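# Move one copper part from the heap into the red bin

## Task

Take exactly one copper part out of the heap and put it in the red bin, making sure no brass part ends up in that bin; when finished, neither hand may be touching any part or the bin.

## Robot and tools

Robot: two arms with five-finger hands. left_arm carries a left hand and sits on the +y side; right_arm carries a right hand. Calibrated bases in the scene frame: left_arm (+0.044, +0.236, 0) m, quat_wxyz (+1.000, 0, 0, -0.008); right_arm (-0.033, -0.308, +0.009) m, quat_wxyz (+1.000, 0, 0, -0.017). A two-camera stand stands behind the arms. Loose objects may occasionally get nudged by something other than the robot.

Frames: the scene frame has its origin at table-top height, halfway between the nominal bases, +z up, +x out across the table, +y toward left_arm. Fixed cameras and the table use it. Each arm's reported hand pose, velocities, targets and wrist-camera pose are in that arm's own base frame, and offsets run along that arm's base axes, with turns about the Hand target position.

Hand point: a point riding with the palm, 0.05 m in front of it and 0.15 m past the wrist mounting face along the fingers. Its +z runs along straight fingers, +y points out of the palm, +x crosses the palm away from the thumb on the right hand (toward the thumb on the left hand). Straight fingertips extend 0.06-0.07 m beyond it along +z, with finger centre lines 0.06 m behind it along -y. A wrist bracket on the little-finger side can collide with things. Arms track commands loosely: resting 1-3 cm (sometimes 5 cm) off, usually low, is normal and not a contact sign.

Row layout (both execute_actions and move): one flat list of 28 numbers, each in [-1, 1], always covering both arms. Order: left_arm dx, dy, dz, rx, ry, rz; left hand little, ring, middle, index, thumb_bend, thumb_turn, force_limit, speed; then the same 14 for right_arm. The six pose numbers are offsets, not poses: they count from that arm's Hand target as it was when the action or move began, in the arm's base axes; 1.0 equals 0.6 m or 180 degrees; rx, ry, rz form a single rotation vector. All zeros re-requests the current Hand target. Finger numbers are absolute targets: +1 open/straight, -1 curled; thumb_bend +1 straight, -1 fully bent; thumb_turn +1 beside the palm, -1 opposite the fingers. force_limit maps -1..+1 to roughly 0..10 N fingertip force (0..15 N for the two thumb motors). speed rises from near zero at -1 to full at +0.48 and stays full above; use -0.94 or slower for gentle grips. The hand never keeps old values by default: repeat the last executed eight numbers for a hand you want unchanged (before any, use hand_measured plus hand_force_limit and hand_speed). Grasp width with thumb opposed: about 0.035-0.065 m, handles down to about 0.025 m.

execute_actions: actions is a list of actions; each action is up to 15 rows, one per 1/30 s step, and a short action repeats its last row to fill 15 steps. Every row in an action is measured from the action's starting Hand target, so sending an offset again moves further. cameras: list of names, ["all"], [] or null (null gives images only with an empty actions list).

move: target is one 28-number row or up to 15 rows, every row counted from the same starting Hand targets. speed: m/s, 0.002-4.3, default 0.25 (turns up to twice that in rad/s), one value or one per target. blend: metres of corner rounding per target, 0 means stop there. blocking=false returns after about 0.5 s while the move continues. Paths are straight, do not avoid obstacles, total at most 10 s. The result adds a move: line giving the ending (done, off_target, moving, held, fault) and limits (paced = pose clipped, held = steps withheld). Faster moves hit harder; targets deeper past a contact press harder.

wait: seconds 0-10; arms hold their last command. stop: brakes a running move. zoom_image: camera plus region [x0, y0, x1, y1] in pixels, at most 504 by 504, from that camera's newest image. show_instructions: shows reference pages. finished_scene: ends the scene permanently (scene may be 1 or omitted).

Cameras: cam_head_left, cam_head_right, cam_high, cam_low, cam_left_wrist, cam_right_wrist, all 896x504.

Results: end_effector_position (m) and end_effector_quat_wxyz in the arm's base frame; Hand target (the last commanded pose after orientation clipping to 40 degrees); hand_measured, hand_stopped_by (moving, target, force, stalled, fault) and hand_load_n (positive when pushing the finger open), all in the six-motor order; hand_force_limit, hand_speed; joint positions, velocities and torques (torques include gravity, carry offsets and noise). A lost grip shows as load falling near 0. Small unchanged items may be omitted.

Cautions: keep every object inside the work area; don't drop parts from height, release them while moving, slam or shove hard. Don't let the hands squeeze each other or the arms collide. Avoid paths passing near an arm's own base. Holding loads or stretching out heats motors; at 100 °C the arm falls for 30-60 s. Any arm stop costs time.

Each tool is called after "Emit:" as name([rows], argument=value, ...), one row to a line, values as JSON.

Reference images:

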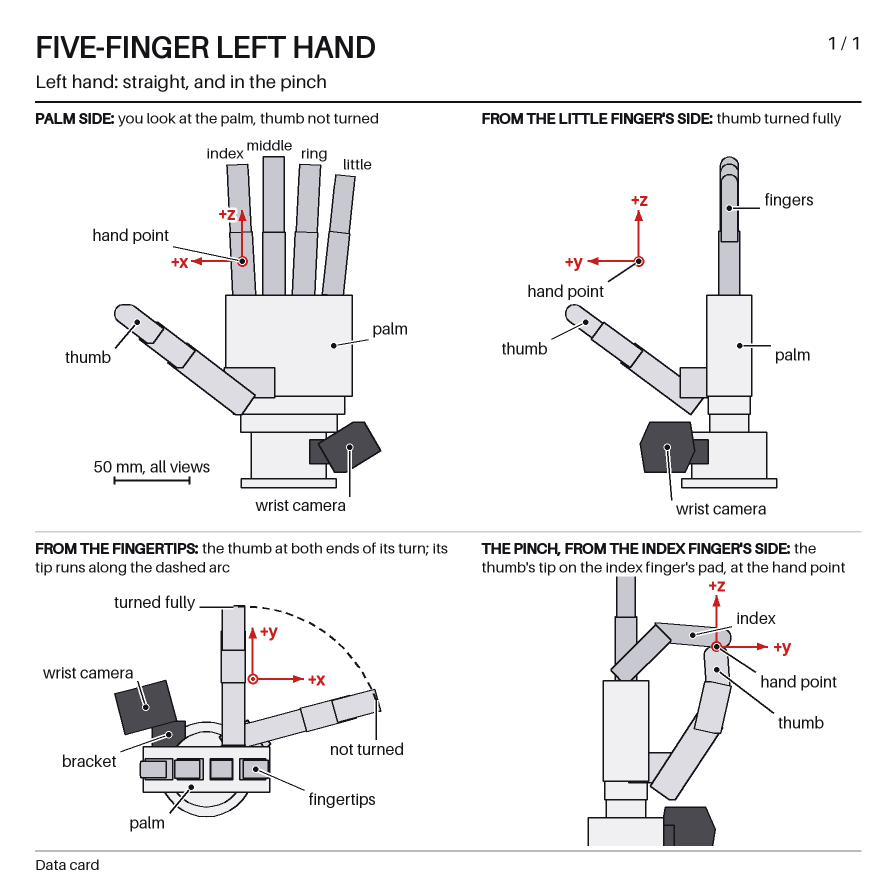

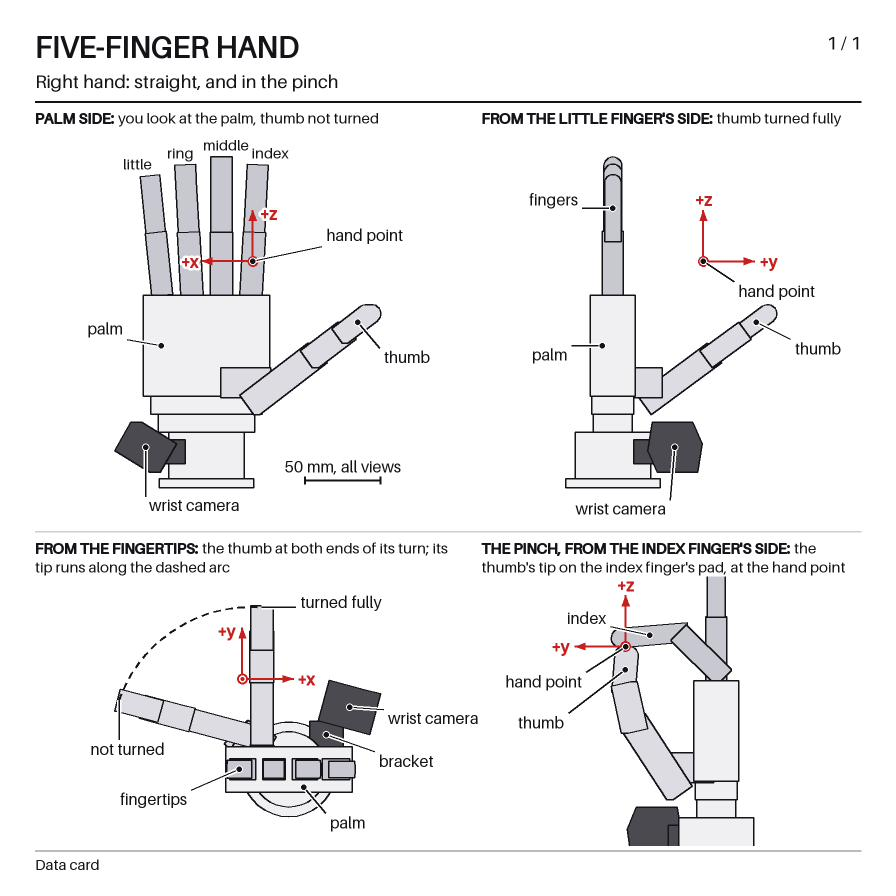

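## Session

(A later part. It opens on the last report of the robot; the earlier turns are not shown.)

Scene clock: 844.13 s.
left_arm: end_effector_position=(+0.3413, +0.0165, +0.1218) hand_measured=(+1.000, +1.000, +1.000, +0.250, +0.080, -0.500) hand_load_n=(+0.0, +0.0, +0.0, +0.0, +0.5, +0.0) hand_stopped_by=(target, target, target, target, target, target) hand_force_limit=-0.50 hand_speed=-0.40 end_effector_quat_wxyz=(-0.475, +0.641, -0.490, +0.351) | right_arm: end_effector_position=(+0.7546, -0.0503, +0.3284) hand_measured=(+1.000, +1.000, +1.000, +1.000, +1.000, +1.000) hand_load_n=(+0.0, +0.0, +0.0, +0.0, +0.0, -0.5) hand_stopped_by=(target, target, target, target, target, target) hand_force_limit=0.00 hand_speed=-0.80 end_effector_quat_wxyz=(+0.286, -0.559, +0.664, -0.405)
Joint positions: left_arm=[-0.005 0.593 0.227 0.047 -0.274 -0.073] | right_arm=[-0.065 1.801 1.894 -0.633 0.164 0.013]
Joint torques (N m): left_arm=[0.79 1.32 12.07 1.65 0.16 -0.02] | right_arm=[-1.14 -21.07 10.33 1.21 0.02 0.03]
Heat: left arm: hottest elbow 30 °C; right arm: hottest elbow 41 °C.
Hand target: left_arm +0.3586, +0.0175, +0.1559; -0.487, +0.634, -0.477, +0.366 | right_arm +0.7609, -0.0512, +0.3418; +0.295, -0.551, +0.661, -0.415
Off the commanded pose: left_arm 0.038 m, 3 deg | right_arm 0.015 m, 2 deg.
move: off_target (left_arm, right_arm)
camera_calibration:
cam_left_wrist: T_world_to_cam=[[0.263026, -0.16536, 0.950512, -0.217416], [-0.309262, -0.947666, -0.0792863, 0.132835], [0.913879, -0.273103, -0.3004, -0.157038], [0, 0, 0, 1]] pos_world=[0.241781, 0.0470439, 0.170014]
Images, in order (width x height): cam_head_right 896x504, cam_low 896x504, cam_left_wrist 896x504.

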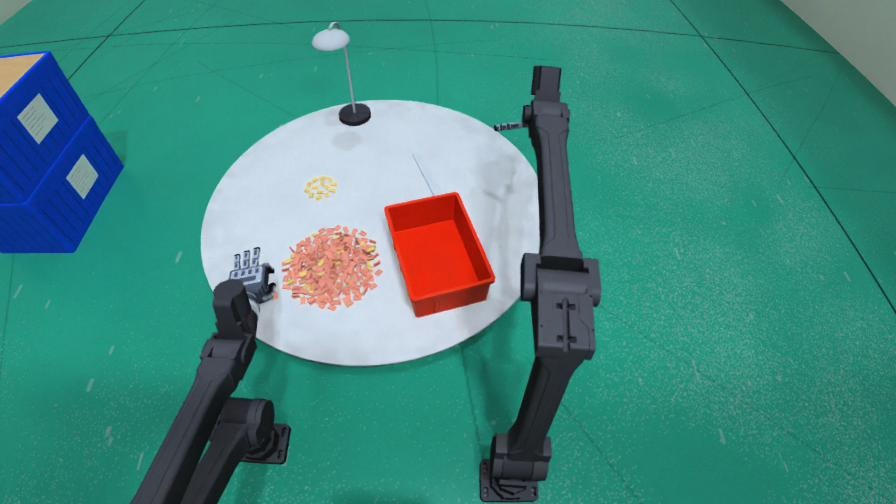

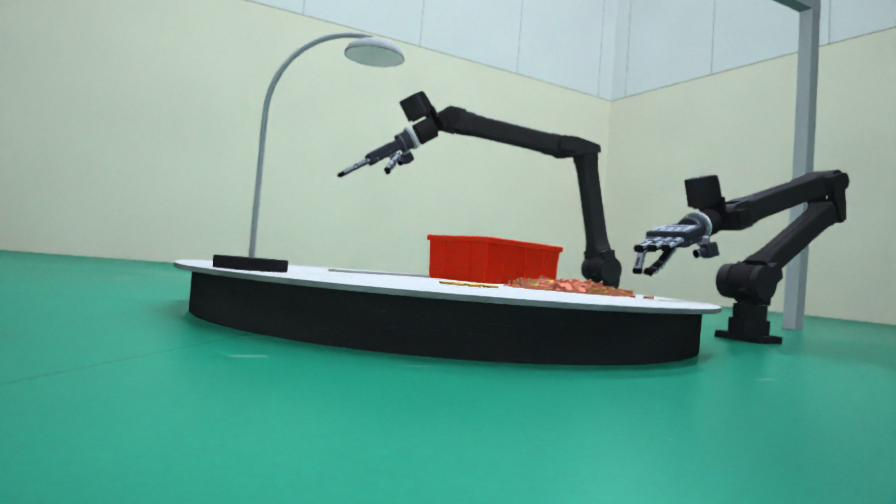

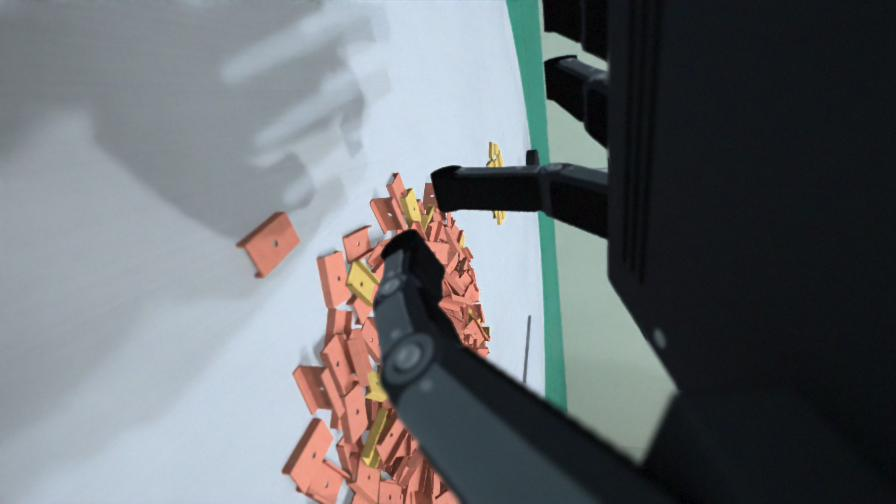

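Emit:
move([
  [-0.056,0.0458,-0.0098,0,0,0,1,1,1,0.25,0.08,-0.57,-0.5,-0.4,0,0,0,0,0,0,1,1,1,1,1,1,0,-0.8],
  [-0.0635,-0.0073,-0.0348,0,0,0,1,1,1,0.25,0.08,-0.57,-0.5,-0.4,0,0,0,0,0,0,1,1,1,1,1,1,0,-0.8],
  [-0.0635,-0.0073,-0.0848,0,0,0,1,1,1,0.25,0.08,-0.57,-0.5,-0.4,0,0,0,0,0,0,1,1,1,1,1,1,0,-0.8],
], speed=[0.08,0.06,0.04], cameras=["cam_left_wrist","cam_head_right","cam_low"])

Emit:
zoom_image(camera="cam_left_wrist", region=[300, 150, 500, 300])

Emit:
zoom_image(camera="cam_low", region=[615, 260, 675, 310])

Scene clock: 1139.73 s.
left_arm: end_effector_position=(+0.3170, +0.0143, +0.1021) hand_measured=(+1.000, +1.000, +1.000, +0.250, +0.080, -0.570) hand_load_n=(+0.0, +0.0, +0.0, +0.0, +0.0, +0.0) hand_stopped_by=(target, target, target, target, target, target) hand_force_limit=-0.50 hand_speed=-0.40 end_effector_quat_wxyz=(-0.482, +0.637, -0.483, +0.358) | right_arm: end_effector_position=(+0.7546, -0.0503, +0.3284) hand_measured=(+1.000, +1.000, +1.000, +1.000, +1.000, +1.000) hand_load_n=(+0.0, +0.0, +0.0, +0.0, +0.0, +0.0) hand_stopped_by=(target, target, target, target, target, target) hand_force_limit=0.00 hand_speed=-0.80 end_effector_quat_wxyz=(+0.286, -0.559, +0.664, -0.405)
Joint positions: left_arm=[-0.024 0.466 0.131 0.039 -0.293 -0.078] | right_arm=[-0.065 1.801 1.894 -0.633 0.164 0.013]
Joint torques (N m): left_arm=[-0.21 2.73 7.17 3.19 -0.12 -0.07] | right_arm=[-1.14 -21.07 10.33 1.22 0.01 0.03]
Motor temperatures (°C): left_arm=[21 18 40 19 19 20] | right_arm=[21 30 42 20 18 19]
Heat: left arm: hottest elbow 40 °C; right arm: hottest elbow 42 °C.
Hand target: left_arm +0.3204, +0.0132, +0.1048; -0.487, +0.634, -0.477, +0.366 | right_arm +0.7609, -0.0512, +0.3418; +0.295, -0.551, +0.661, -0.415
Off the commanded pose: left_arm 0.005 m, 1 deg | right_arm 0.015 m, 2 deg.
move: off_target (right_arm)
camera_calibration:
cam_left_wrist: T_world_to_cam=[[0.238745, -0.166345, 0.956729, -0.185469], [-0.305518, -0.948055, -0.0885973, 0.121565], [0.92177, -0.271146, -0.277165, -0.146264], [0, 0, 0, 1]] pos_world=[0.216242, 0.0447391, 0.147675]
Images, in order (width x height): cam_head_right 896x504, cam_low 896x504, cam_left_wrist 896x504.

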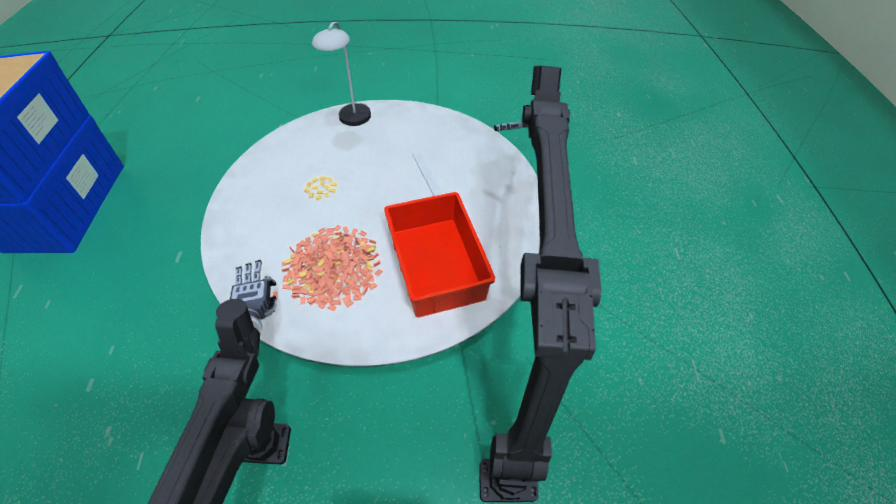

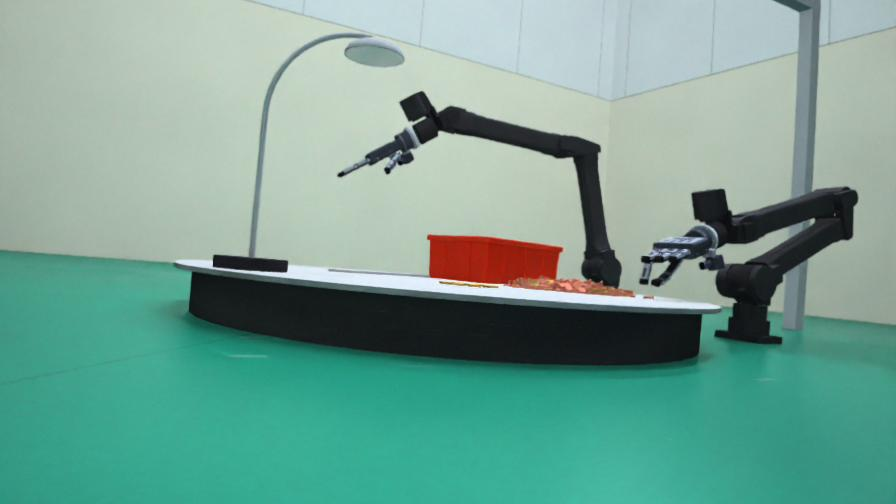

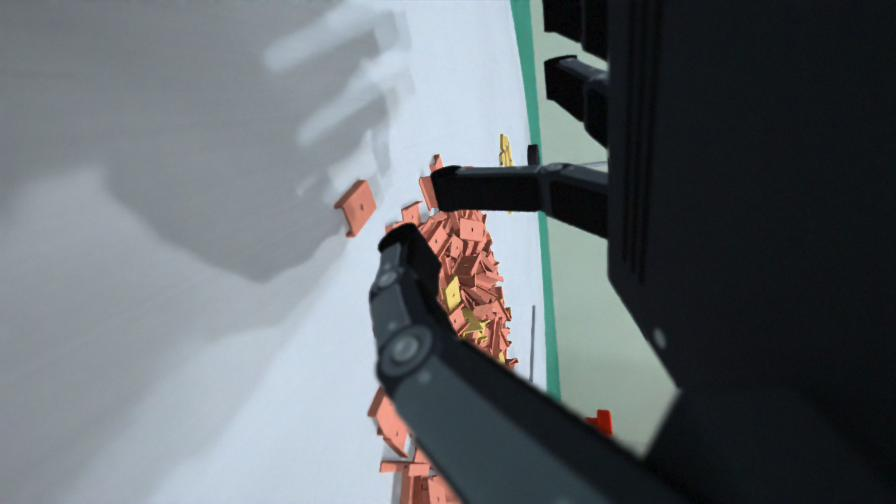

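Scaled by 2.520 from the camera's 896x504 image, which has a finer 1280x720 frame.

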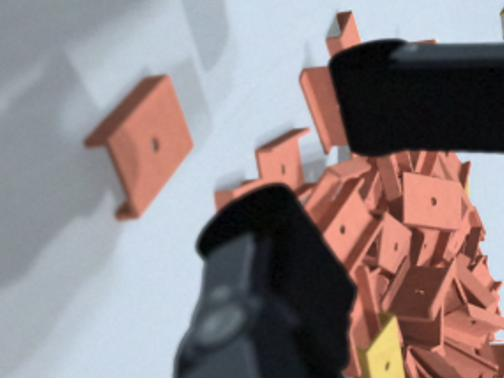

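Scaled by 8.400 from the camera's 896x504 image, which has a finer 1280x720 frame.

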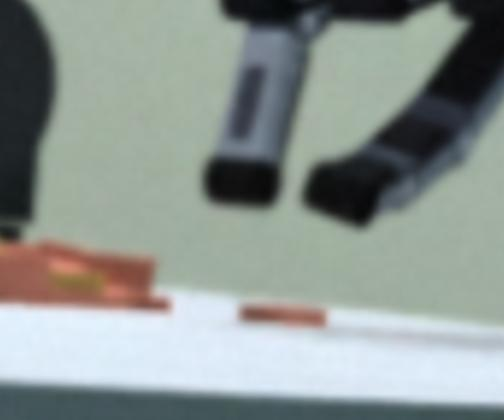

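Emit:
move([
  [0.0083,0.0417,0.0167,0,0,0,1,1,1,0.25,0.08,-0.57,-0.5,-0.4,0,0,0,0,0,0,1,1,1,1,1,1,0,-0.8],
  [0.0083,0.0067,0.0,0,0,0,1,1,1,0.25,0.08,-0.57,-0.5,-0.4,0,0,0,0,0,0,1,1,1,1,1,1,0,-0.8],
  [0.0083,0.0067,-0.025,0,0,0,1,1,1,0.25,0.08,-0.57,-0.5,-0.4,0,0,0,0,0,0,1,1,1,1,1,1,0,-0.8],
], speed=[0.08,0.06,0.04], cameras=["cam_left_wrist","cam_head_right","cam_low"])

Emit:
zoom_image(camera="cam_left_wrist", region=[340, 150, 500, 270])

Emit:
zoom_image(camera="cam_low", region=[615, 260, 675, 310])

Emit:
zoom_image(camera="cam_head_right", region=[240, 255, 300, 305])

Scene clock: 1182.93 s.
left_arm: end_effector_position=(+0.3224, +0.0183, +0.0868) hand_measured=(+1.000, +1.000, +1.000, +0.250, +0.080, -0.570) hand_load_n=(+0.0, +0.0, +0.0, +0.0, +0.0, +0.0) hand_stopped_by=(target, target, target, target, target, target) hand_force_limit=-0.50 hand_speed=-0.40 end_effector_quat_wxyz=(-0.482, +0.637, -0.484, +0.358) | right_arm: end_effector_position=(+0.7546, -0.0503, +0.3284) hand_measured=(+1.000, +1.000, +1.000, +1.000, +1.000, +1.000) hand_load_n=(+0.0, +0.0, +0.5, +0.0, +0.0, +0.0) hand_stopped_by=(target, target, target, target, target, target) hand_force_limit=0.00 hand_speed=-0.80 end_effector_quat_wxyz=(+0.286, -0.559, +0.664, -0.405)
Joint positions: left_arm=[0.004 0.563 0.104 0.165 -0.267 -0.07] | right_arm=[-0.065 1.801 1.894 -0.633 0.164 0.013]
Joint torques (N m): left_arm=[-0.21 2.26 6.87 3.22 -0.12 -0.06] | right_arm=[-1.2 -21.07 10.35 1.22 0.01 0.03]
Heat: left arm: hottest elbow 36 °C; right arm: hottest elbow 42 °C.
Hand target: left_arm +0.3255, +0.0172, +0.0899; -0.487, +0.634, -0.477, +0.366 | right_arm +0.7609, -0.0512, +0.3418; +0.295, -0.551, +0.661, -0.415
Off the commanded pose: left_arm 0.004 m, 1 deg | right_arm 0.015 m, 2 deg.
move: off_target (right_arm)
camera_calibration:
cam_left_wrist: T_world_to_cam=[[0.239921, -0.16574, 0.95654, -0.171913], [-0.305212, -0.948233, -0.0877468, 0.125497], [0.921566, -0.270895, -0.278087, -0.154188], [0, 0, 0, 1]] pos_world=[0.221643, 0.0487391, 0.132576]
Images, in order (width x height): cam_head_right 896x504, cam_low 896x504, cam_left_wrist 896x504.

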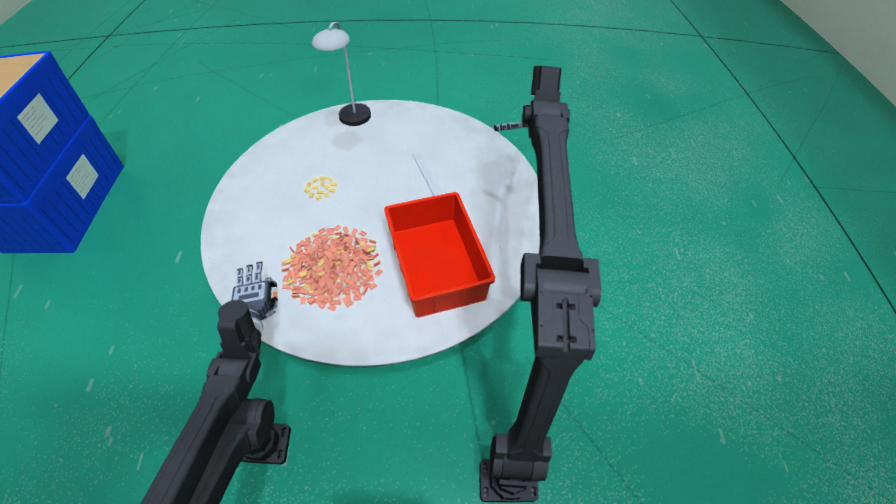

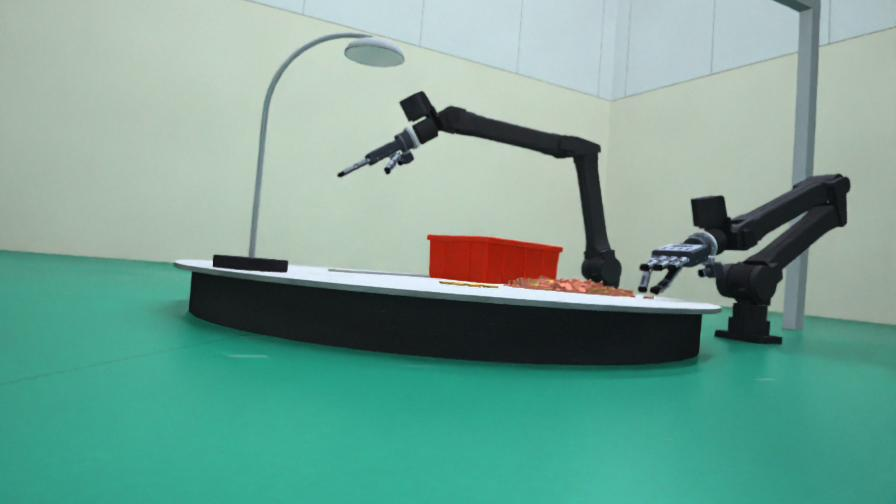

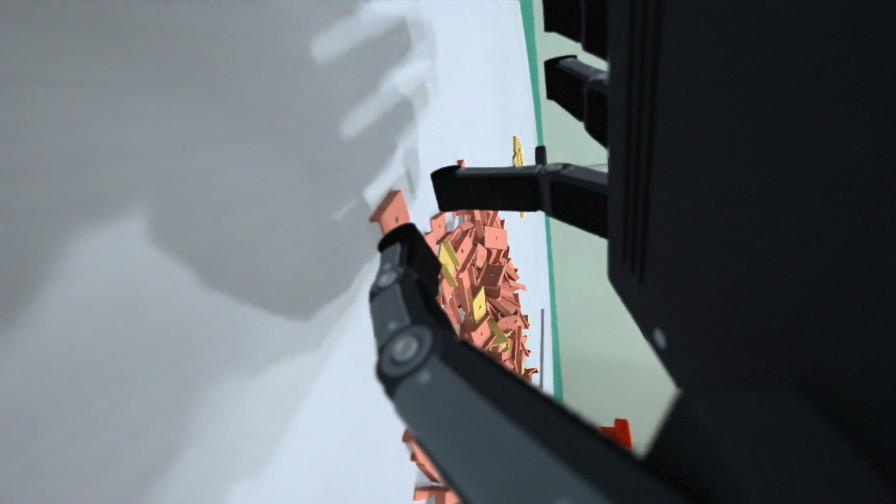

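Scaled by 3.150 from the camera's 896x504 image, which has a finer 1280x720 frame.

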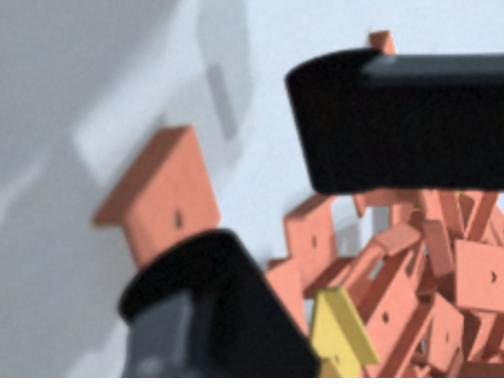

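Scaled by 8.400 from the camera's 896x504 image, which has a finer 1280x720 frame.

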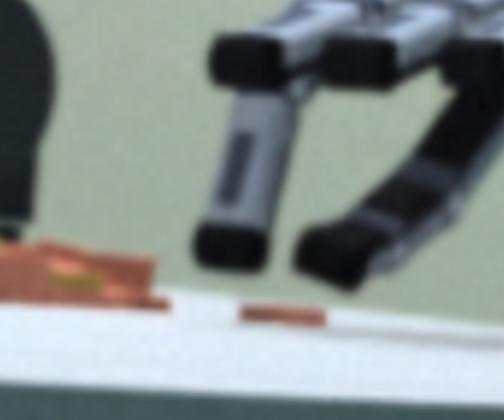

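Scaled by 8.400 from the camera's 896x504 image, which has a finer 1280x720 frame.

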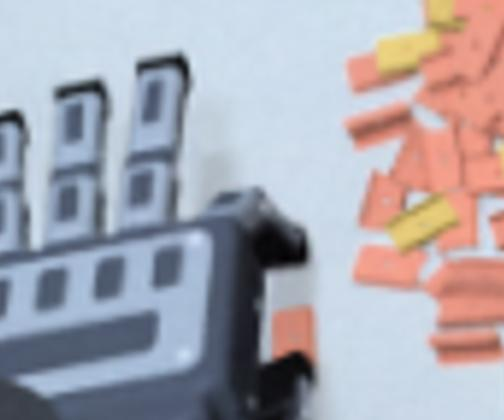

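Emit:
move([
  [0.0,0.033,0.0133,0,0,0,1,1,1,0.25,0.08,-0.54,-0.5,-0.4,0,0,0,0,0,0,1,1,1,1,1,1,0,-0.8],
  [0.0,0.0025,0.0083,0,0,0,1,1,1,0.25,0.08,-0.54,-0.5,-0.4,0,0,0,0,0,0,1,1,1,1,1,1,0,-0.8],
  [0.0,0.0025,-0.0105,0,0,0,1,1,1,0.25,0.08,-0.54,-0.5,-0.4,0,0,0,0,0,0,1,1,1,1,1,1,0,-0.8],
], speed=[0.08,0.06,0.03], cameras=["cam_left_wrist","cam_head_right","cam_low"])

Emit:
zoom_image(camera="cam_left_wrist", region=[340, 150, 500, 270])

Emit:
zoom_image(camera="cam_low", region=[615, 260, 675, 310])

Emit:
zoom_image(camera="cam_head_right", region=[240, 255, 300, 305])

Scene clock: 1274.23 s.
left_arm: end_effector_position=(+0.3225, +0.0199, +0.0805) hand_measured=(+1.000, +1.000, +1.000, +0.250, +0.080, -0.540) hand_load_n=(+0.0, -0.5, +0.0, +0.0, +0.0, +0.0) hand_stopped_by=(target, target, target, target, target, target) hand_force_limit=-0.50 hand_speed=-0.40 end_effector_quat_wxyz=(-0.482, +0.637, -0.483, +0.358) | right_arm: end_effector_position=(+0.7546, -0.0503, +0.3284) hand_measured=(+1.000, +1.000, +1.000, +1.000, +1.000, +1.000) hand_load_n=(+0.0, +0.0, +0.0, +0.0, +0.0, +0.0) hand_stopped_by=(target, target, target, target, target, target) hand_force_limit=0.00 hand_speed=-0.80 end_effector_quat_wxyz=(+0.286, -0.559, +0.664, -0.405)
Joint positions: left_arm=[0.014 0.592 0.09 0.21 -0.258 -0.067] | right_arm=[-0.065 1.801 1.894 -0.633 0.164 0.013]
Joint torques (N m): left_arm=[-0.21 2.14 6.76 3.18 -0.11 -0.07] | right_arm=[-1.2 -21.07 10.33 1.21 0.02 0.03]
Motor temperatures (°C): left_arm=[21 18 34 19 20 20] | right_arm=[21 30 43 20 18 19]
Heat: left arm: hottest elbow 34 °C; right arm: hottest elbow 43 °C.
Hand target: left_arm +0.3255, +0.0187, +0.0836; -0.487, +0.634, -0.477, +0.366 | right_arm +0.7609, -0.0512, +0.3418; +0.295, -0.551, +0.661, -0.415
Off the commanded pose: left_arm 0.005 m, 1 deg | right_arm 0.015 m, 2 deg.
move: off_target (right_arm)
camera_calibration:
cam_left_wrist: T_world_to_cam=[[0.239698, -0.165902, 0.956568, -0.165512], [-0.304969, -0.948284, -0.0880456, 0.126374], [0.921704, -0.27062, -0.277896, -0.155721], [0, 0, 0, 1]] pos_world=[0.221742, 0.0502384, 0.126176]
Images, in order (width x height): cam_head_right 896x504, cam_low 896x504, cam_left_wrist 896x504.

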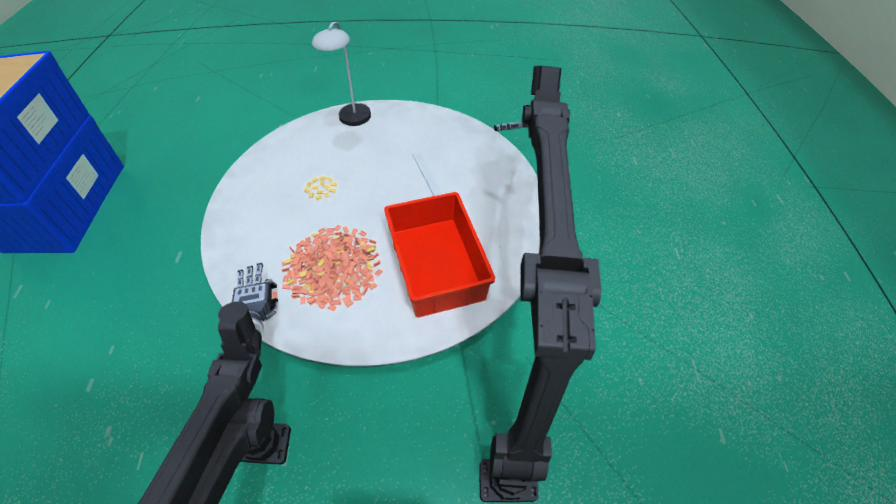

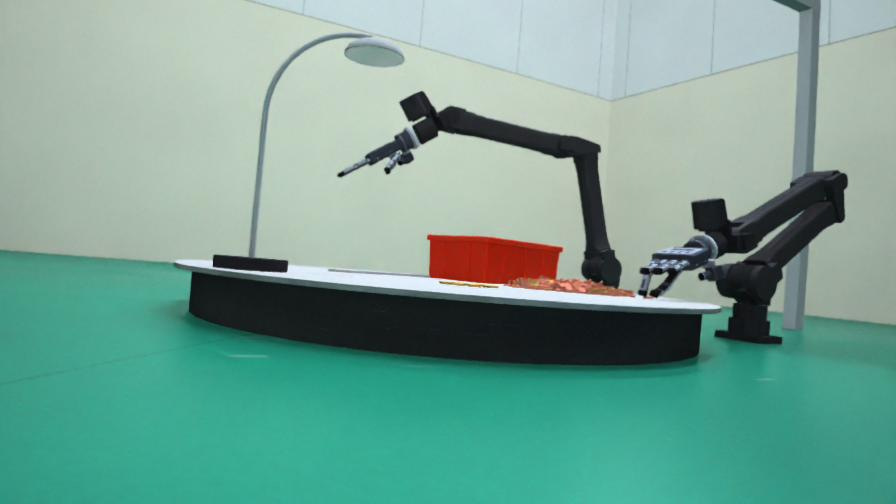

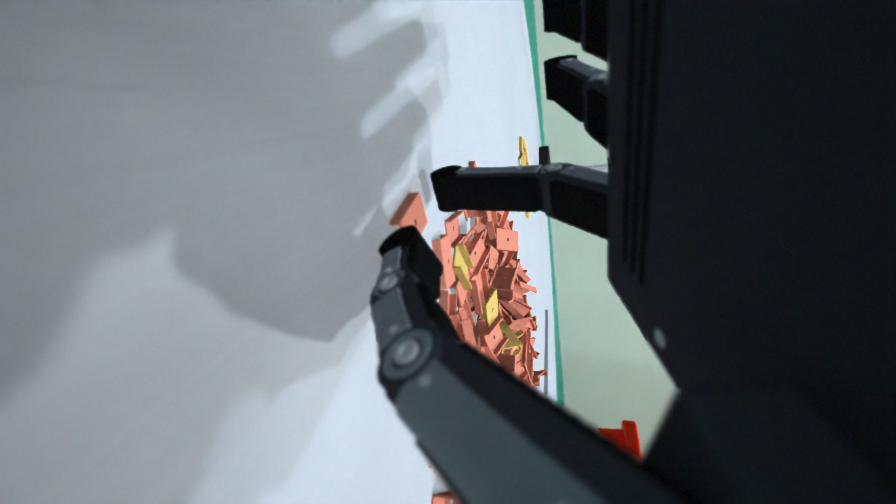

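Scaled by 3.150 from the camera's 896x504 image, which has a finer 1280x720 frame.

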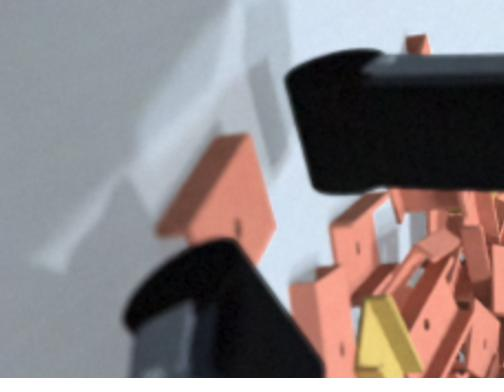

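Scaled by 8.400 from the camera's 896x504 image, which has a finer 1280x720 frame.

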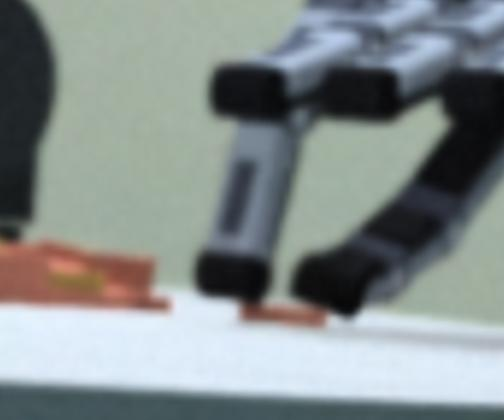

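Scaled by 8.400 from the camera's 896x504 image, which has a finer 1280x720 frame.

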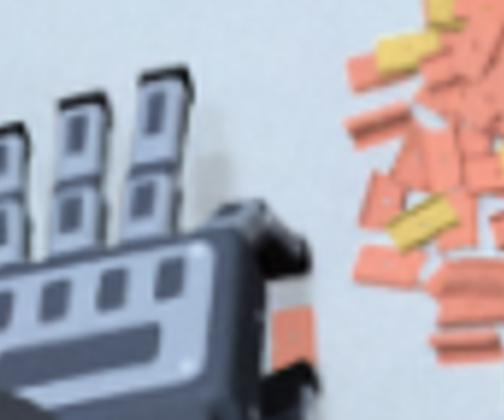

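Emit:
move(target=[0,0,0,0,0,0,1,1,1,0.06,0.08,-0.54,-0.3,-0.85,0,0,0,0,0,0,1,1,1,1,1,1,0,-0.8], speed=0.03, cameras=["cam_left_wrist","cam_head_right","cam_low"])

Emit:
zoom_image(camera="cam_left_wrist", region=[340, 150, 500, 270])

Emit:
zoom_image(camera="cam_low", region=[615, 260, 675, 310])

Emit:
zoom_image(camera="cam_head_right", region=[240, 255, 300, 305])

Scene clock: 1305.70 s.
left_arm: end_effector_position=(+0.3227, +0.0199, +0.0807) hand_measured=(+1.000, +1.000, +1.000, +0.060, +0.080, -0.540) hand_load_n=(+0.0, +0.0, +0.0, +0.0, +0.0, +0.0) hand_stopped_by=(target, target, target, target, target, target) hand_force_limit=-0.30 hand_speed=-0.85 end_effector_quat_wxyz=(-0.482, +0.637, -0.483, +0.358) | right_arm: end_effector_position=(+0.7546, -0.0503, +0.3284) hand_measured=(+1.000, +1.000, +1.000, +1.000, +1.000, +1.000) hand_load_n=(+0.0, +0.0, +0.0, +0.0, +0.0, -0.5) hand_stopped_by=(target, target, target, target, target, target) hand_force_limit=0.00 hand_speed=-0.80 end_effector_quat_wxyz=(+0.286, -0.559, +0.664, -0.405)
Joint positions: left_arm=[0.014 0.593 0.09 0.211 -0.258 -0.067] | right_arm=[-0.065 1.801 1.894 -0.633 0.164 0.013]
Joint torques (N m): left_arm=[-0.21 2.14 6.76 3.19 -0.11 -0.07] | right_arm=[-1.14 -21.07 10.33 1.22 0.01 0.03]
Heat: left arm: hottest elbow 33 °C; right arm: hottest elbow 43 °C.
Hand target: left_arm +0.3255, +0.0187, +0.0836; -0.487, +0.634, -0.477, +0.366 | right_arm +0.7609, -0.0512, +0.3418; +0.295, -0.551, +0.661, -0.415
Off the commanded pose: left_arm 0.004 m, 1 deg | right_arm 0.015 m, 2 deg.
move: off_target (right_arm)
camera_calibration:
cam_left_wrist: T_world_to_cam=[[0.238648, -0.16583, 0.956843, -0.165459], [-0.304838, -0.9483, -0.0883189, 0.126449], [0.92202, -0.270605, -0.276861, -0.156078], [0, 0, 0, 1]] pos_world=[0.22194, 0.0502385, 0.126274]
Images, in order (width x height): cam_head_right 896x504, cam_low 896x504, cam_left_wrist 896x504.

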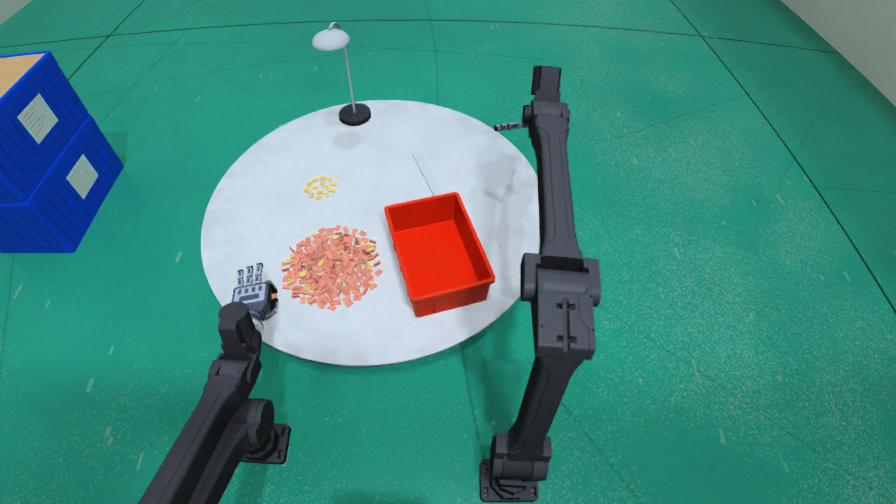

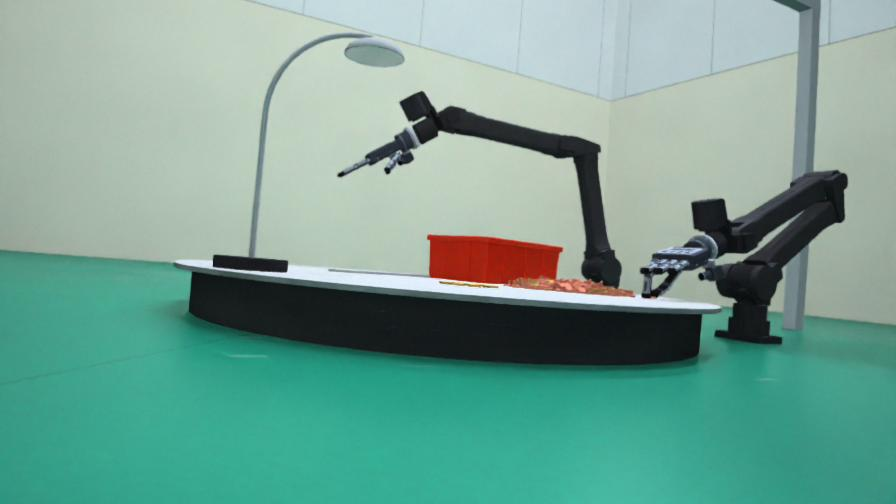

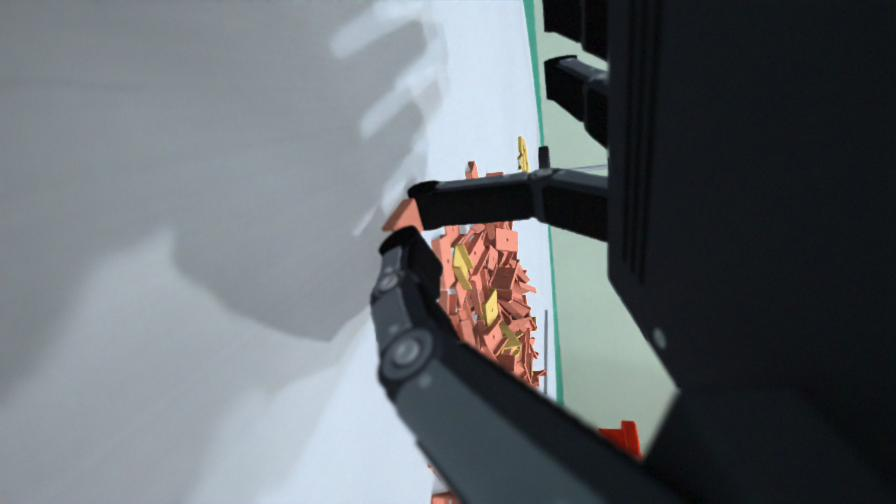

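Scaled by 3.150 from the camera's 896x504 image, which has a finer 1280x720 frame.

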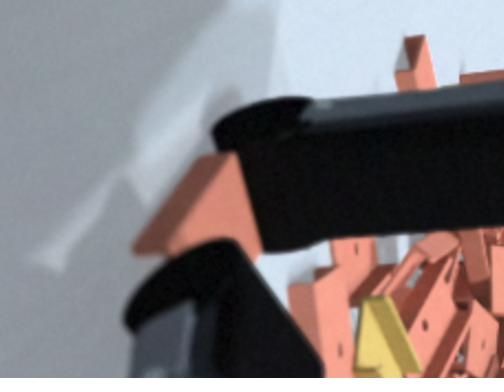

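Scaled by 8.400 from the camera's 896x504 image, which has a finer 1280x720 frame.

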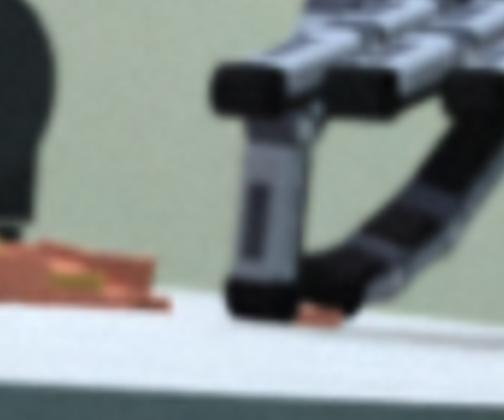

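Scaled by 8.400 from the camera's 896x504 image, which has a finer 1280x720 frame.

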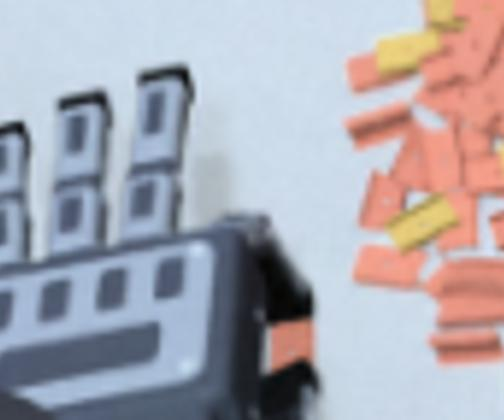

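Emit:
zoom_image(camera="cam_low", region=[638, 285, 662, 303])

Emit:
zoom_image(camera="cam_left_wrist", region=[370, 180, 450, 250])

Scaled by 21.000 from the camera's 896x504 image, which has a finer 1280x720 frame.

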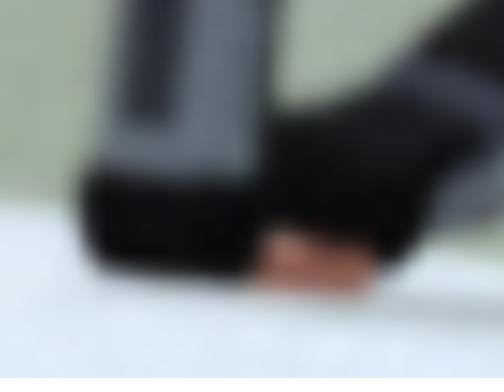

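Scaled by 6.300 from the camera's 896x504 image, which has a finer 1280x720 frame.

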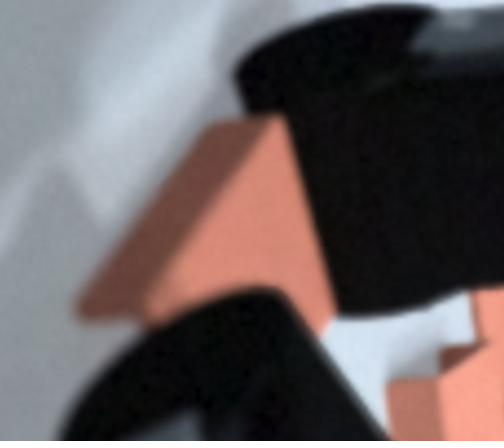

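Emit:
move(target=[0,0,0,0,0,0,1,1,1,-0.12,0.08,-0.54,-0.4,-0.9,0,0,0,0,0,0,1,1,1,1,1,1,0,-0.8], speed=0.03, cameras=["cam_left_wrist","cam_low"])

Emit:
zoom_image(camera="cam_low", region=[638, 285, 662, 303])

Emit:
zoom_image(camera="cam_left_wrist", region=[370, 180, 450, 250])

Scene clock: 1335.80 s.
left_arm: end_effector_position=(+0.3237, +0.0198, +0.0826) hand_measured=(+1.000, +1.000, +1.000, -0.120, +0.080, -0.540) hand_load_n=(+0.0, +0.0, +0.0, +1.0, -0.5, +0.0) hand_stopped_by=(target, target, target, target, target, target) hand_force_limit=-0.40 hand_speed=-0.90 end_effector_quat_wxyz=(-0.484, +0.636, -0.481, +0.361) | right_arm: end_effector_position=(+0.7546, -0.0503, +0.3284) hand_measured=(+1.000, +1.000, +1.000, +1.000, +1.000, +1.000) hand_load_n=(+0.0, +0.0, +0.0, +0.0, +0.0, -0.5) hand_stopped_by=(target, target, target, target, target, target) hand_force_limit=0.00 hand_speed=-0.80 end_effector_quat_wxyz=(+0.286, -0.559, +0.664, -0.405)
Joint positions: left_arm=[0.014 0.593 0.09 0.219 -0.258 -0.068] | right_arm=[-0.065 1.801 1.894 -0.633 0.164 0.013]
Joint torques (N m): left_arm=[-0.21 2.26 6.75 2.96 -0.11 -0.05] | right_arm=[-1.2 -21.07 10.33 1.22 0.02 0.03]
Heat: left arm: hottest elbow 33 °C; right arm: hottest elbow 43 °C.
Hand target: left_arm +0.3255, +0.0187, +0.0836; -0.487, +0.634, -0.477, +0.366 | right_arm +0.7609, -0.0512, +0.3418; +0.295, -0.551, +0.661, -0.415
Off the commanded pose: left_arm 0.002 m, 1 deg | right_arm 0.015 m, 2 deg.
move: off_target (right_arm)
camera_calibration:
cam_left_wrist: T_world_to_cam=[[0.230994, -0.164572, 0.958936, -0.165263], [-0.303804, -0.948512, -0.0896006, 0.126669], [0.924308, -0.270632, -0.269098, -0.157817], [0, 0, 0, 1]] pos_world=[0.222529, 0.0502396, 0.127358]
Images, in order (width x height): cam_low 896x504, cam_left_wrist 896x504.

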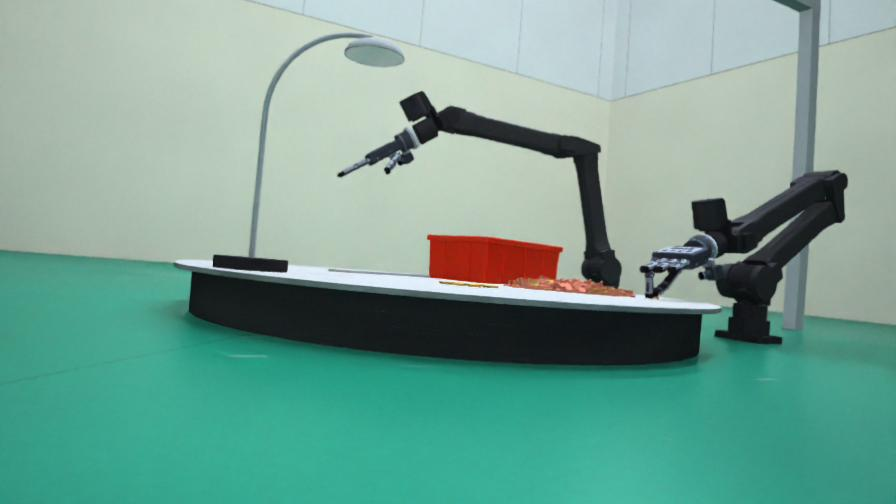

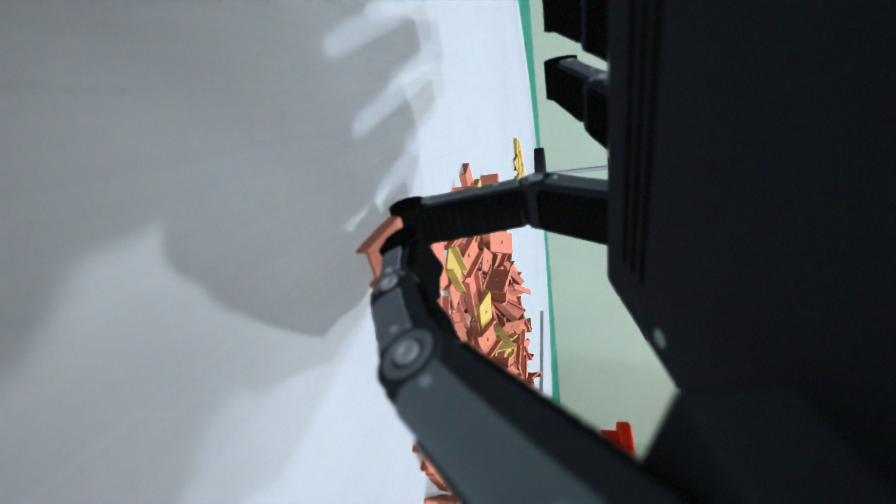

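Scaled by 21.000 from the camera's 896x504 image, which has a finer 1280x720 frame.

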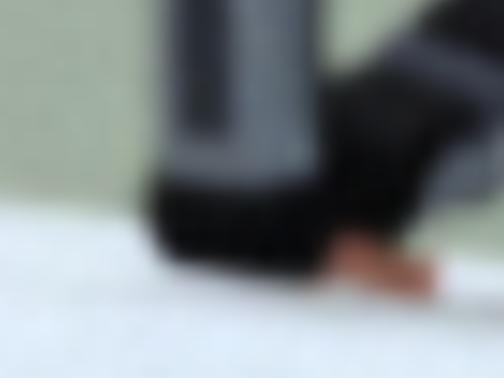

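Scaled by 6.300 from the camera's 896x504 image, which has a finer 1280x720 frame.

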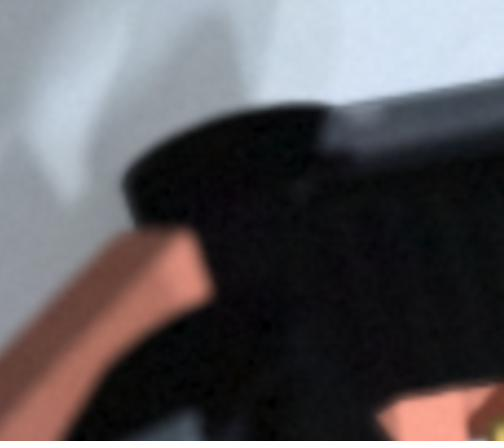

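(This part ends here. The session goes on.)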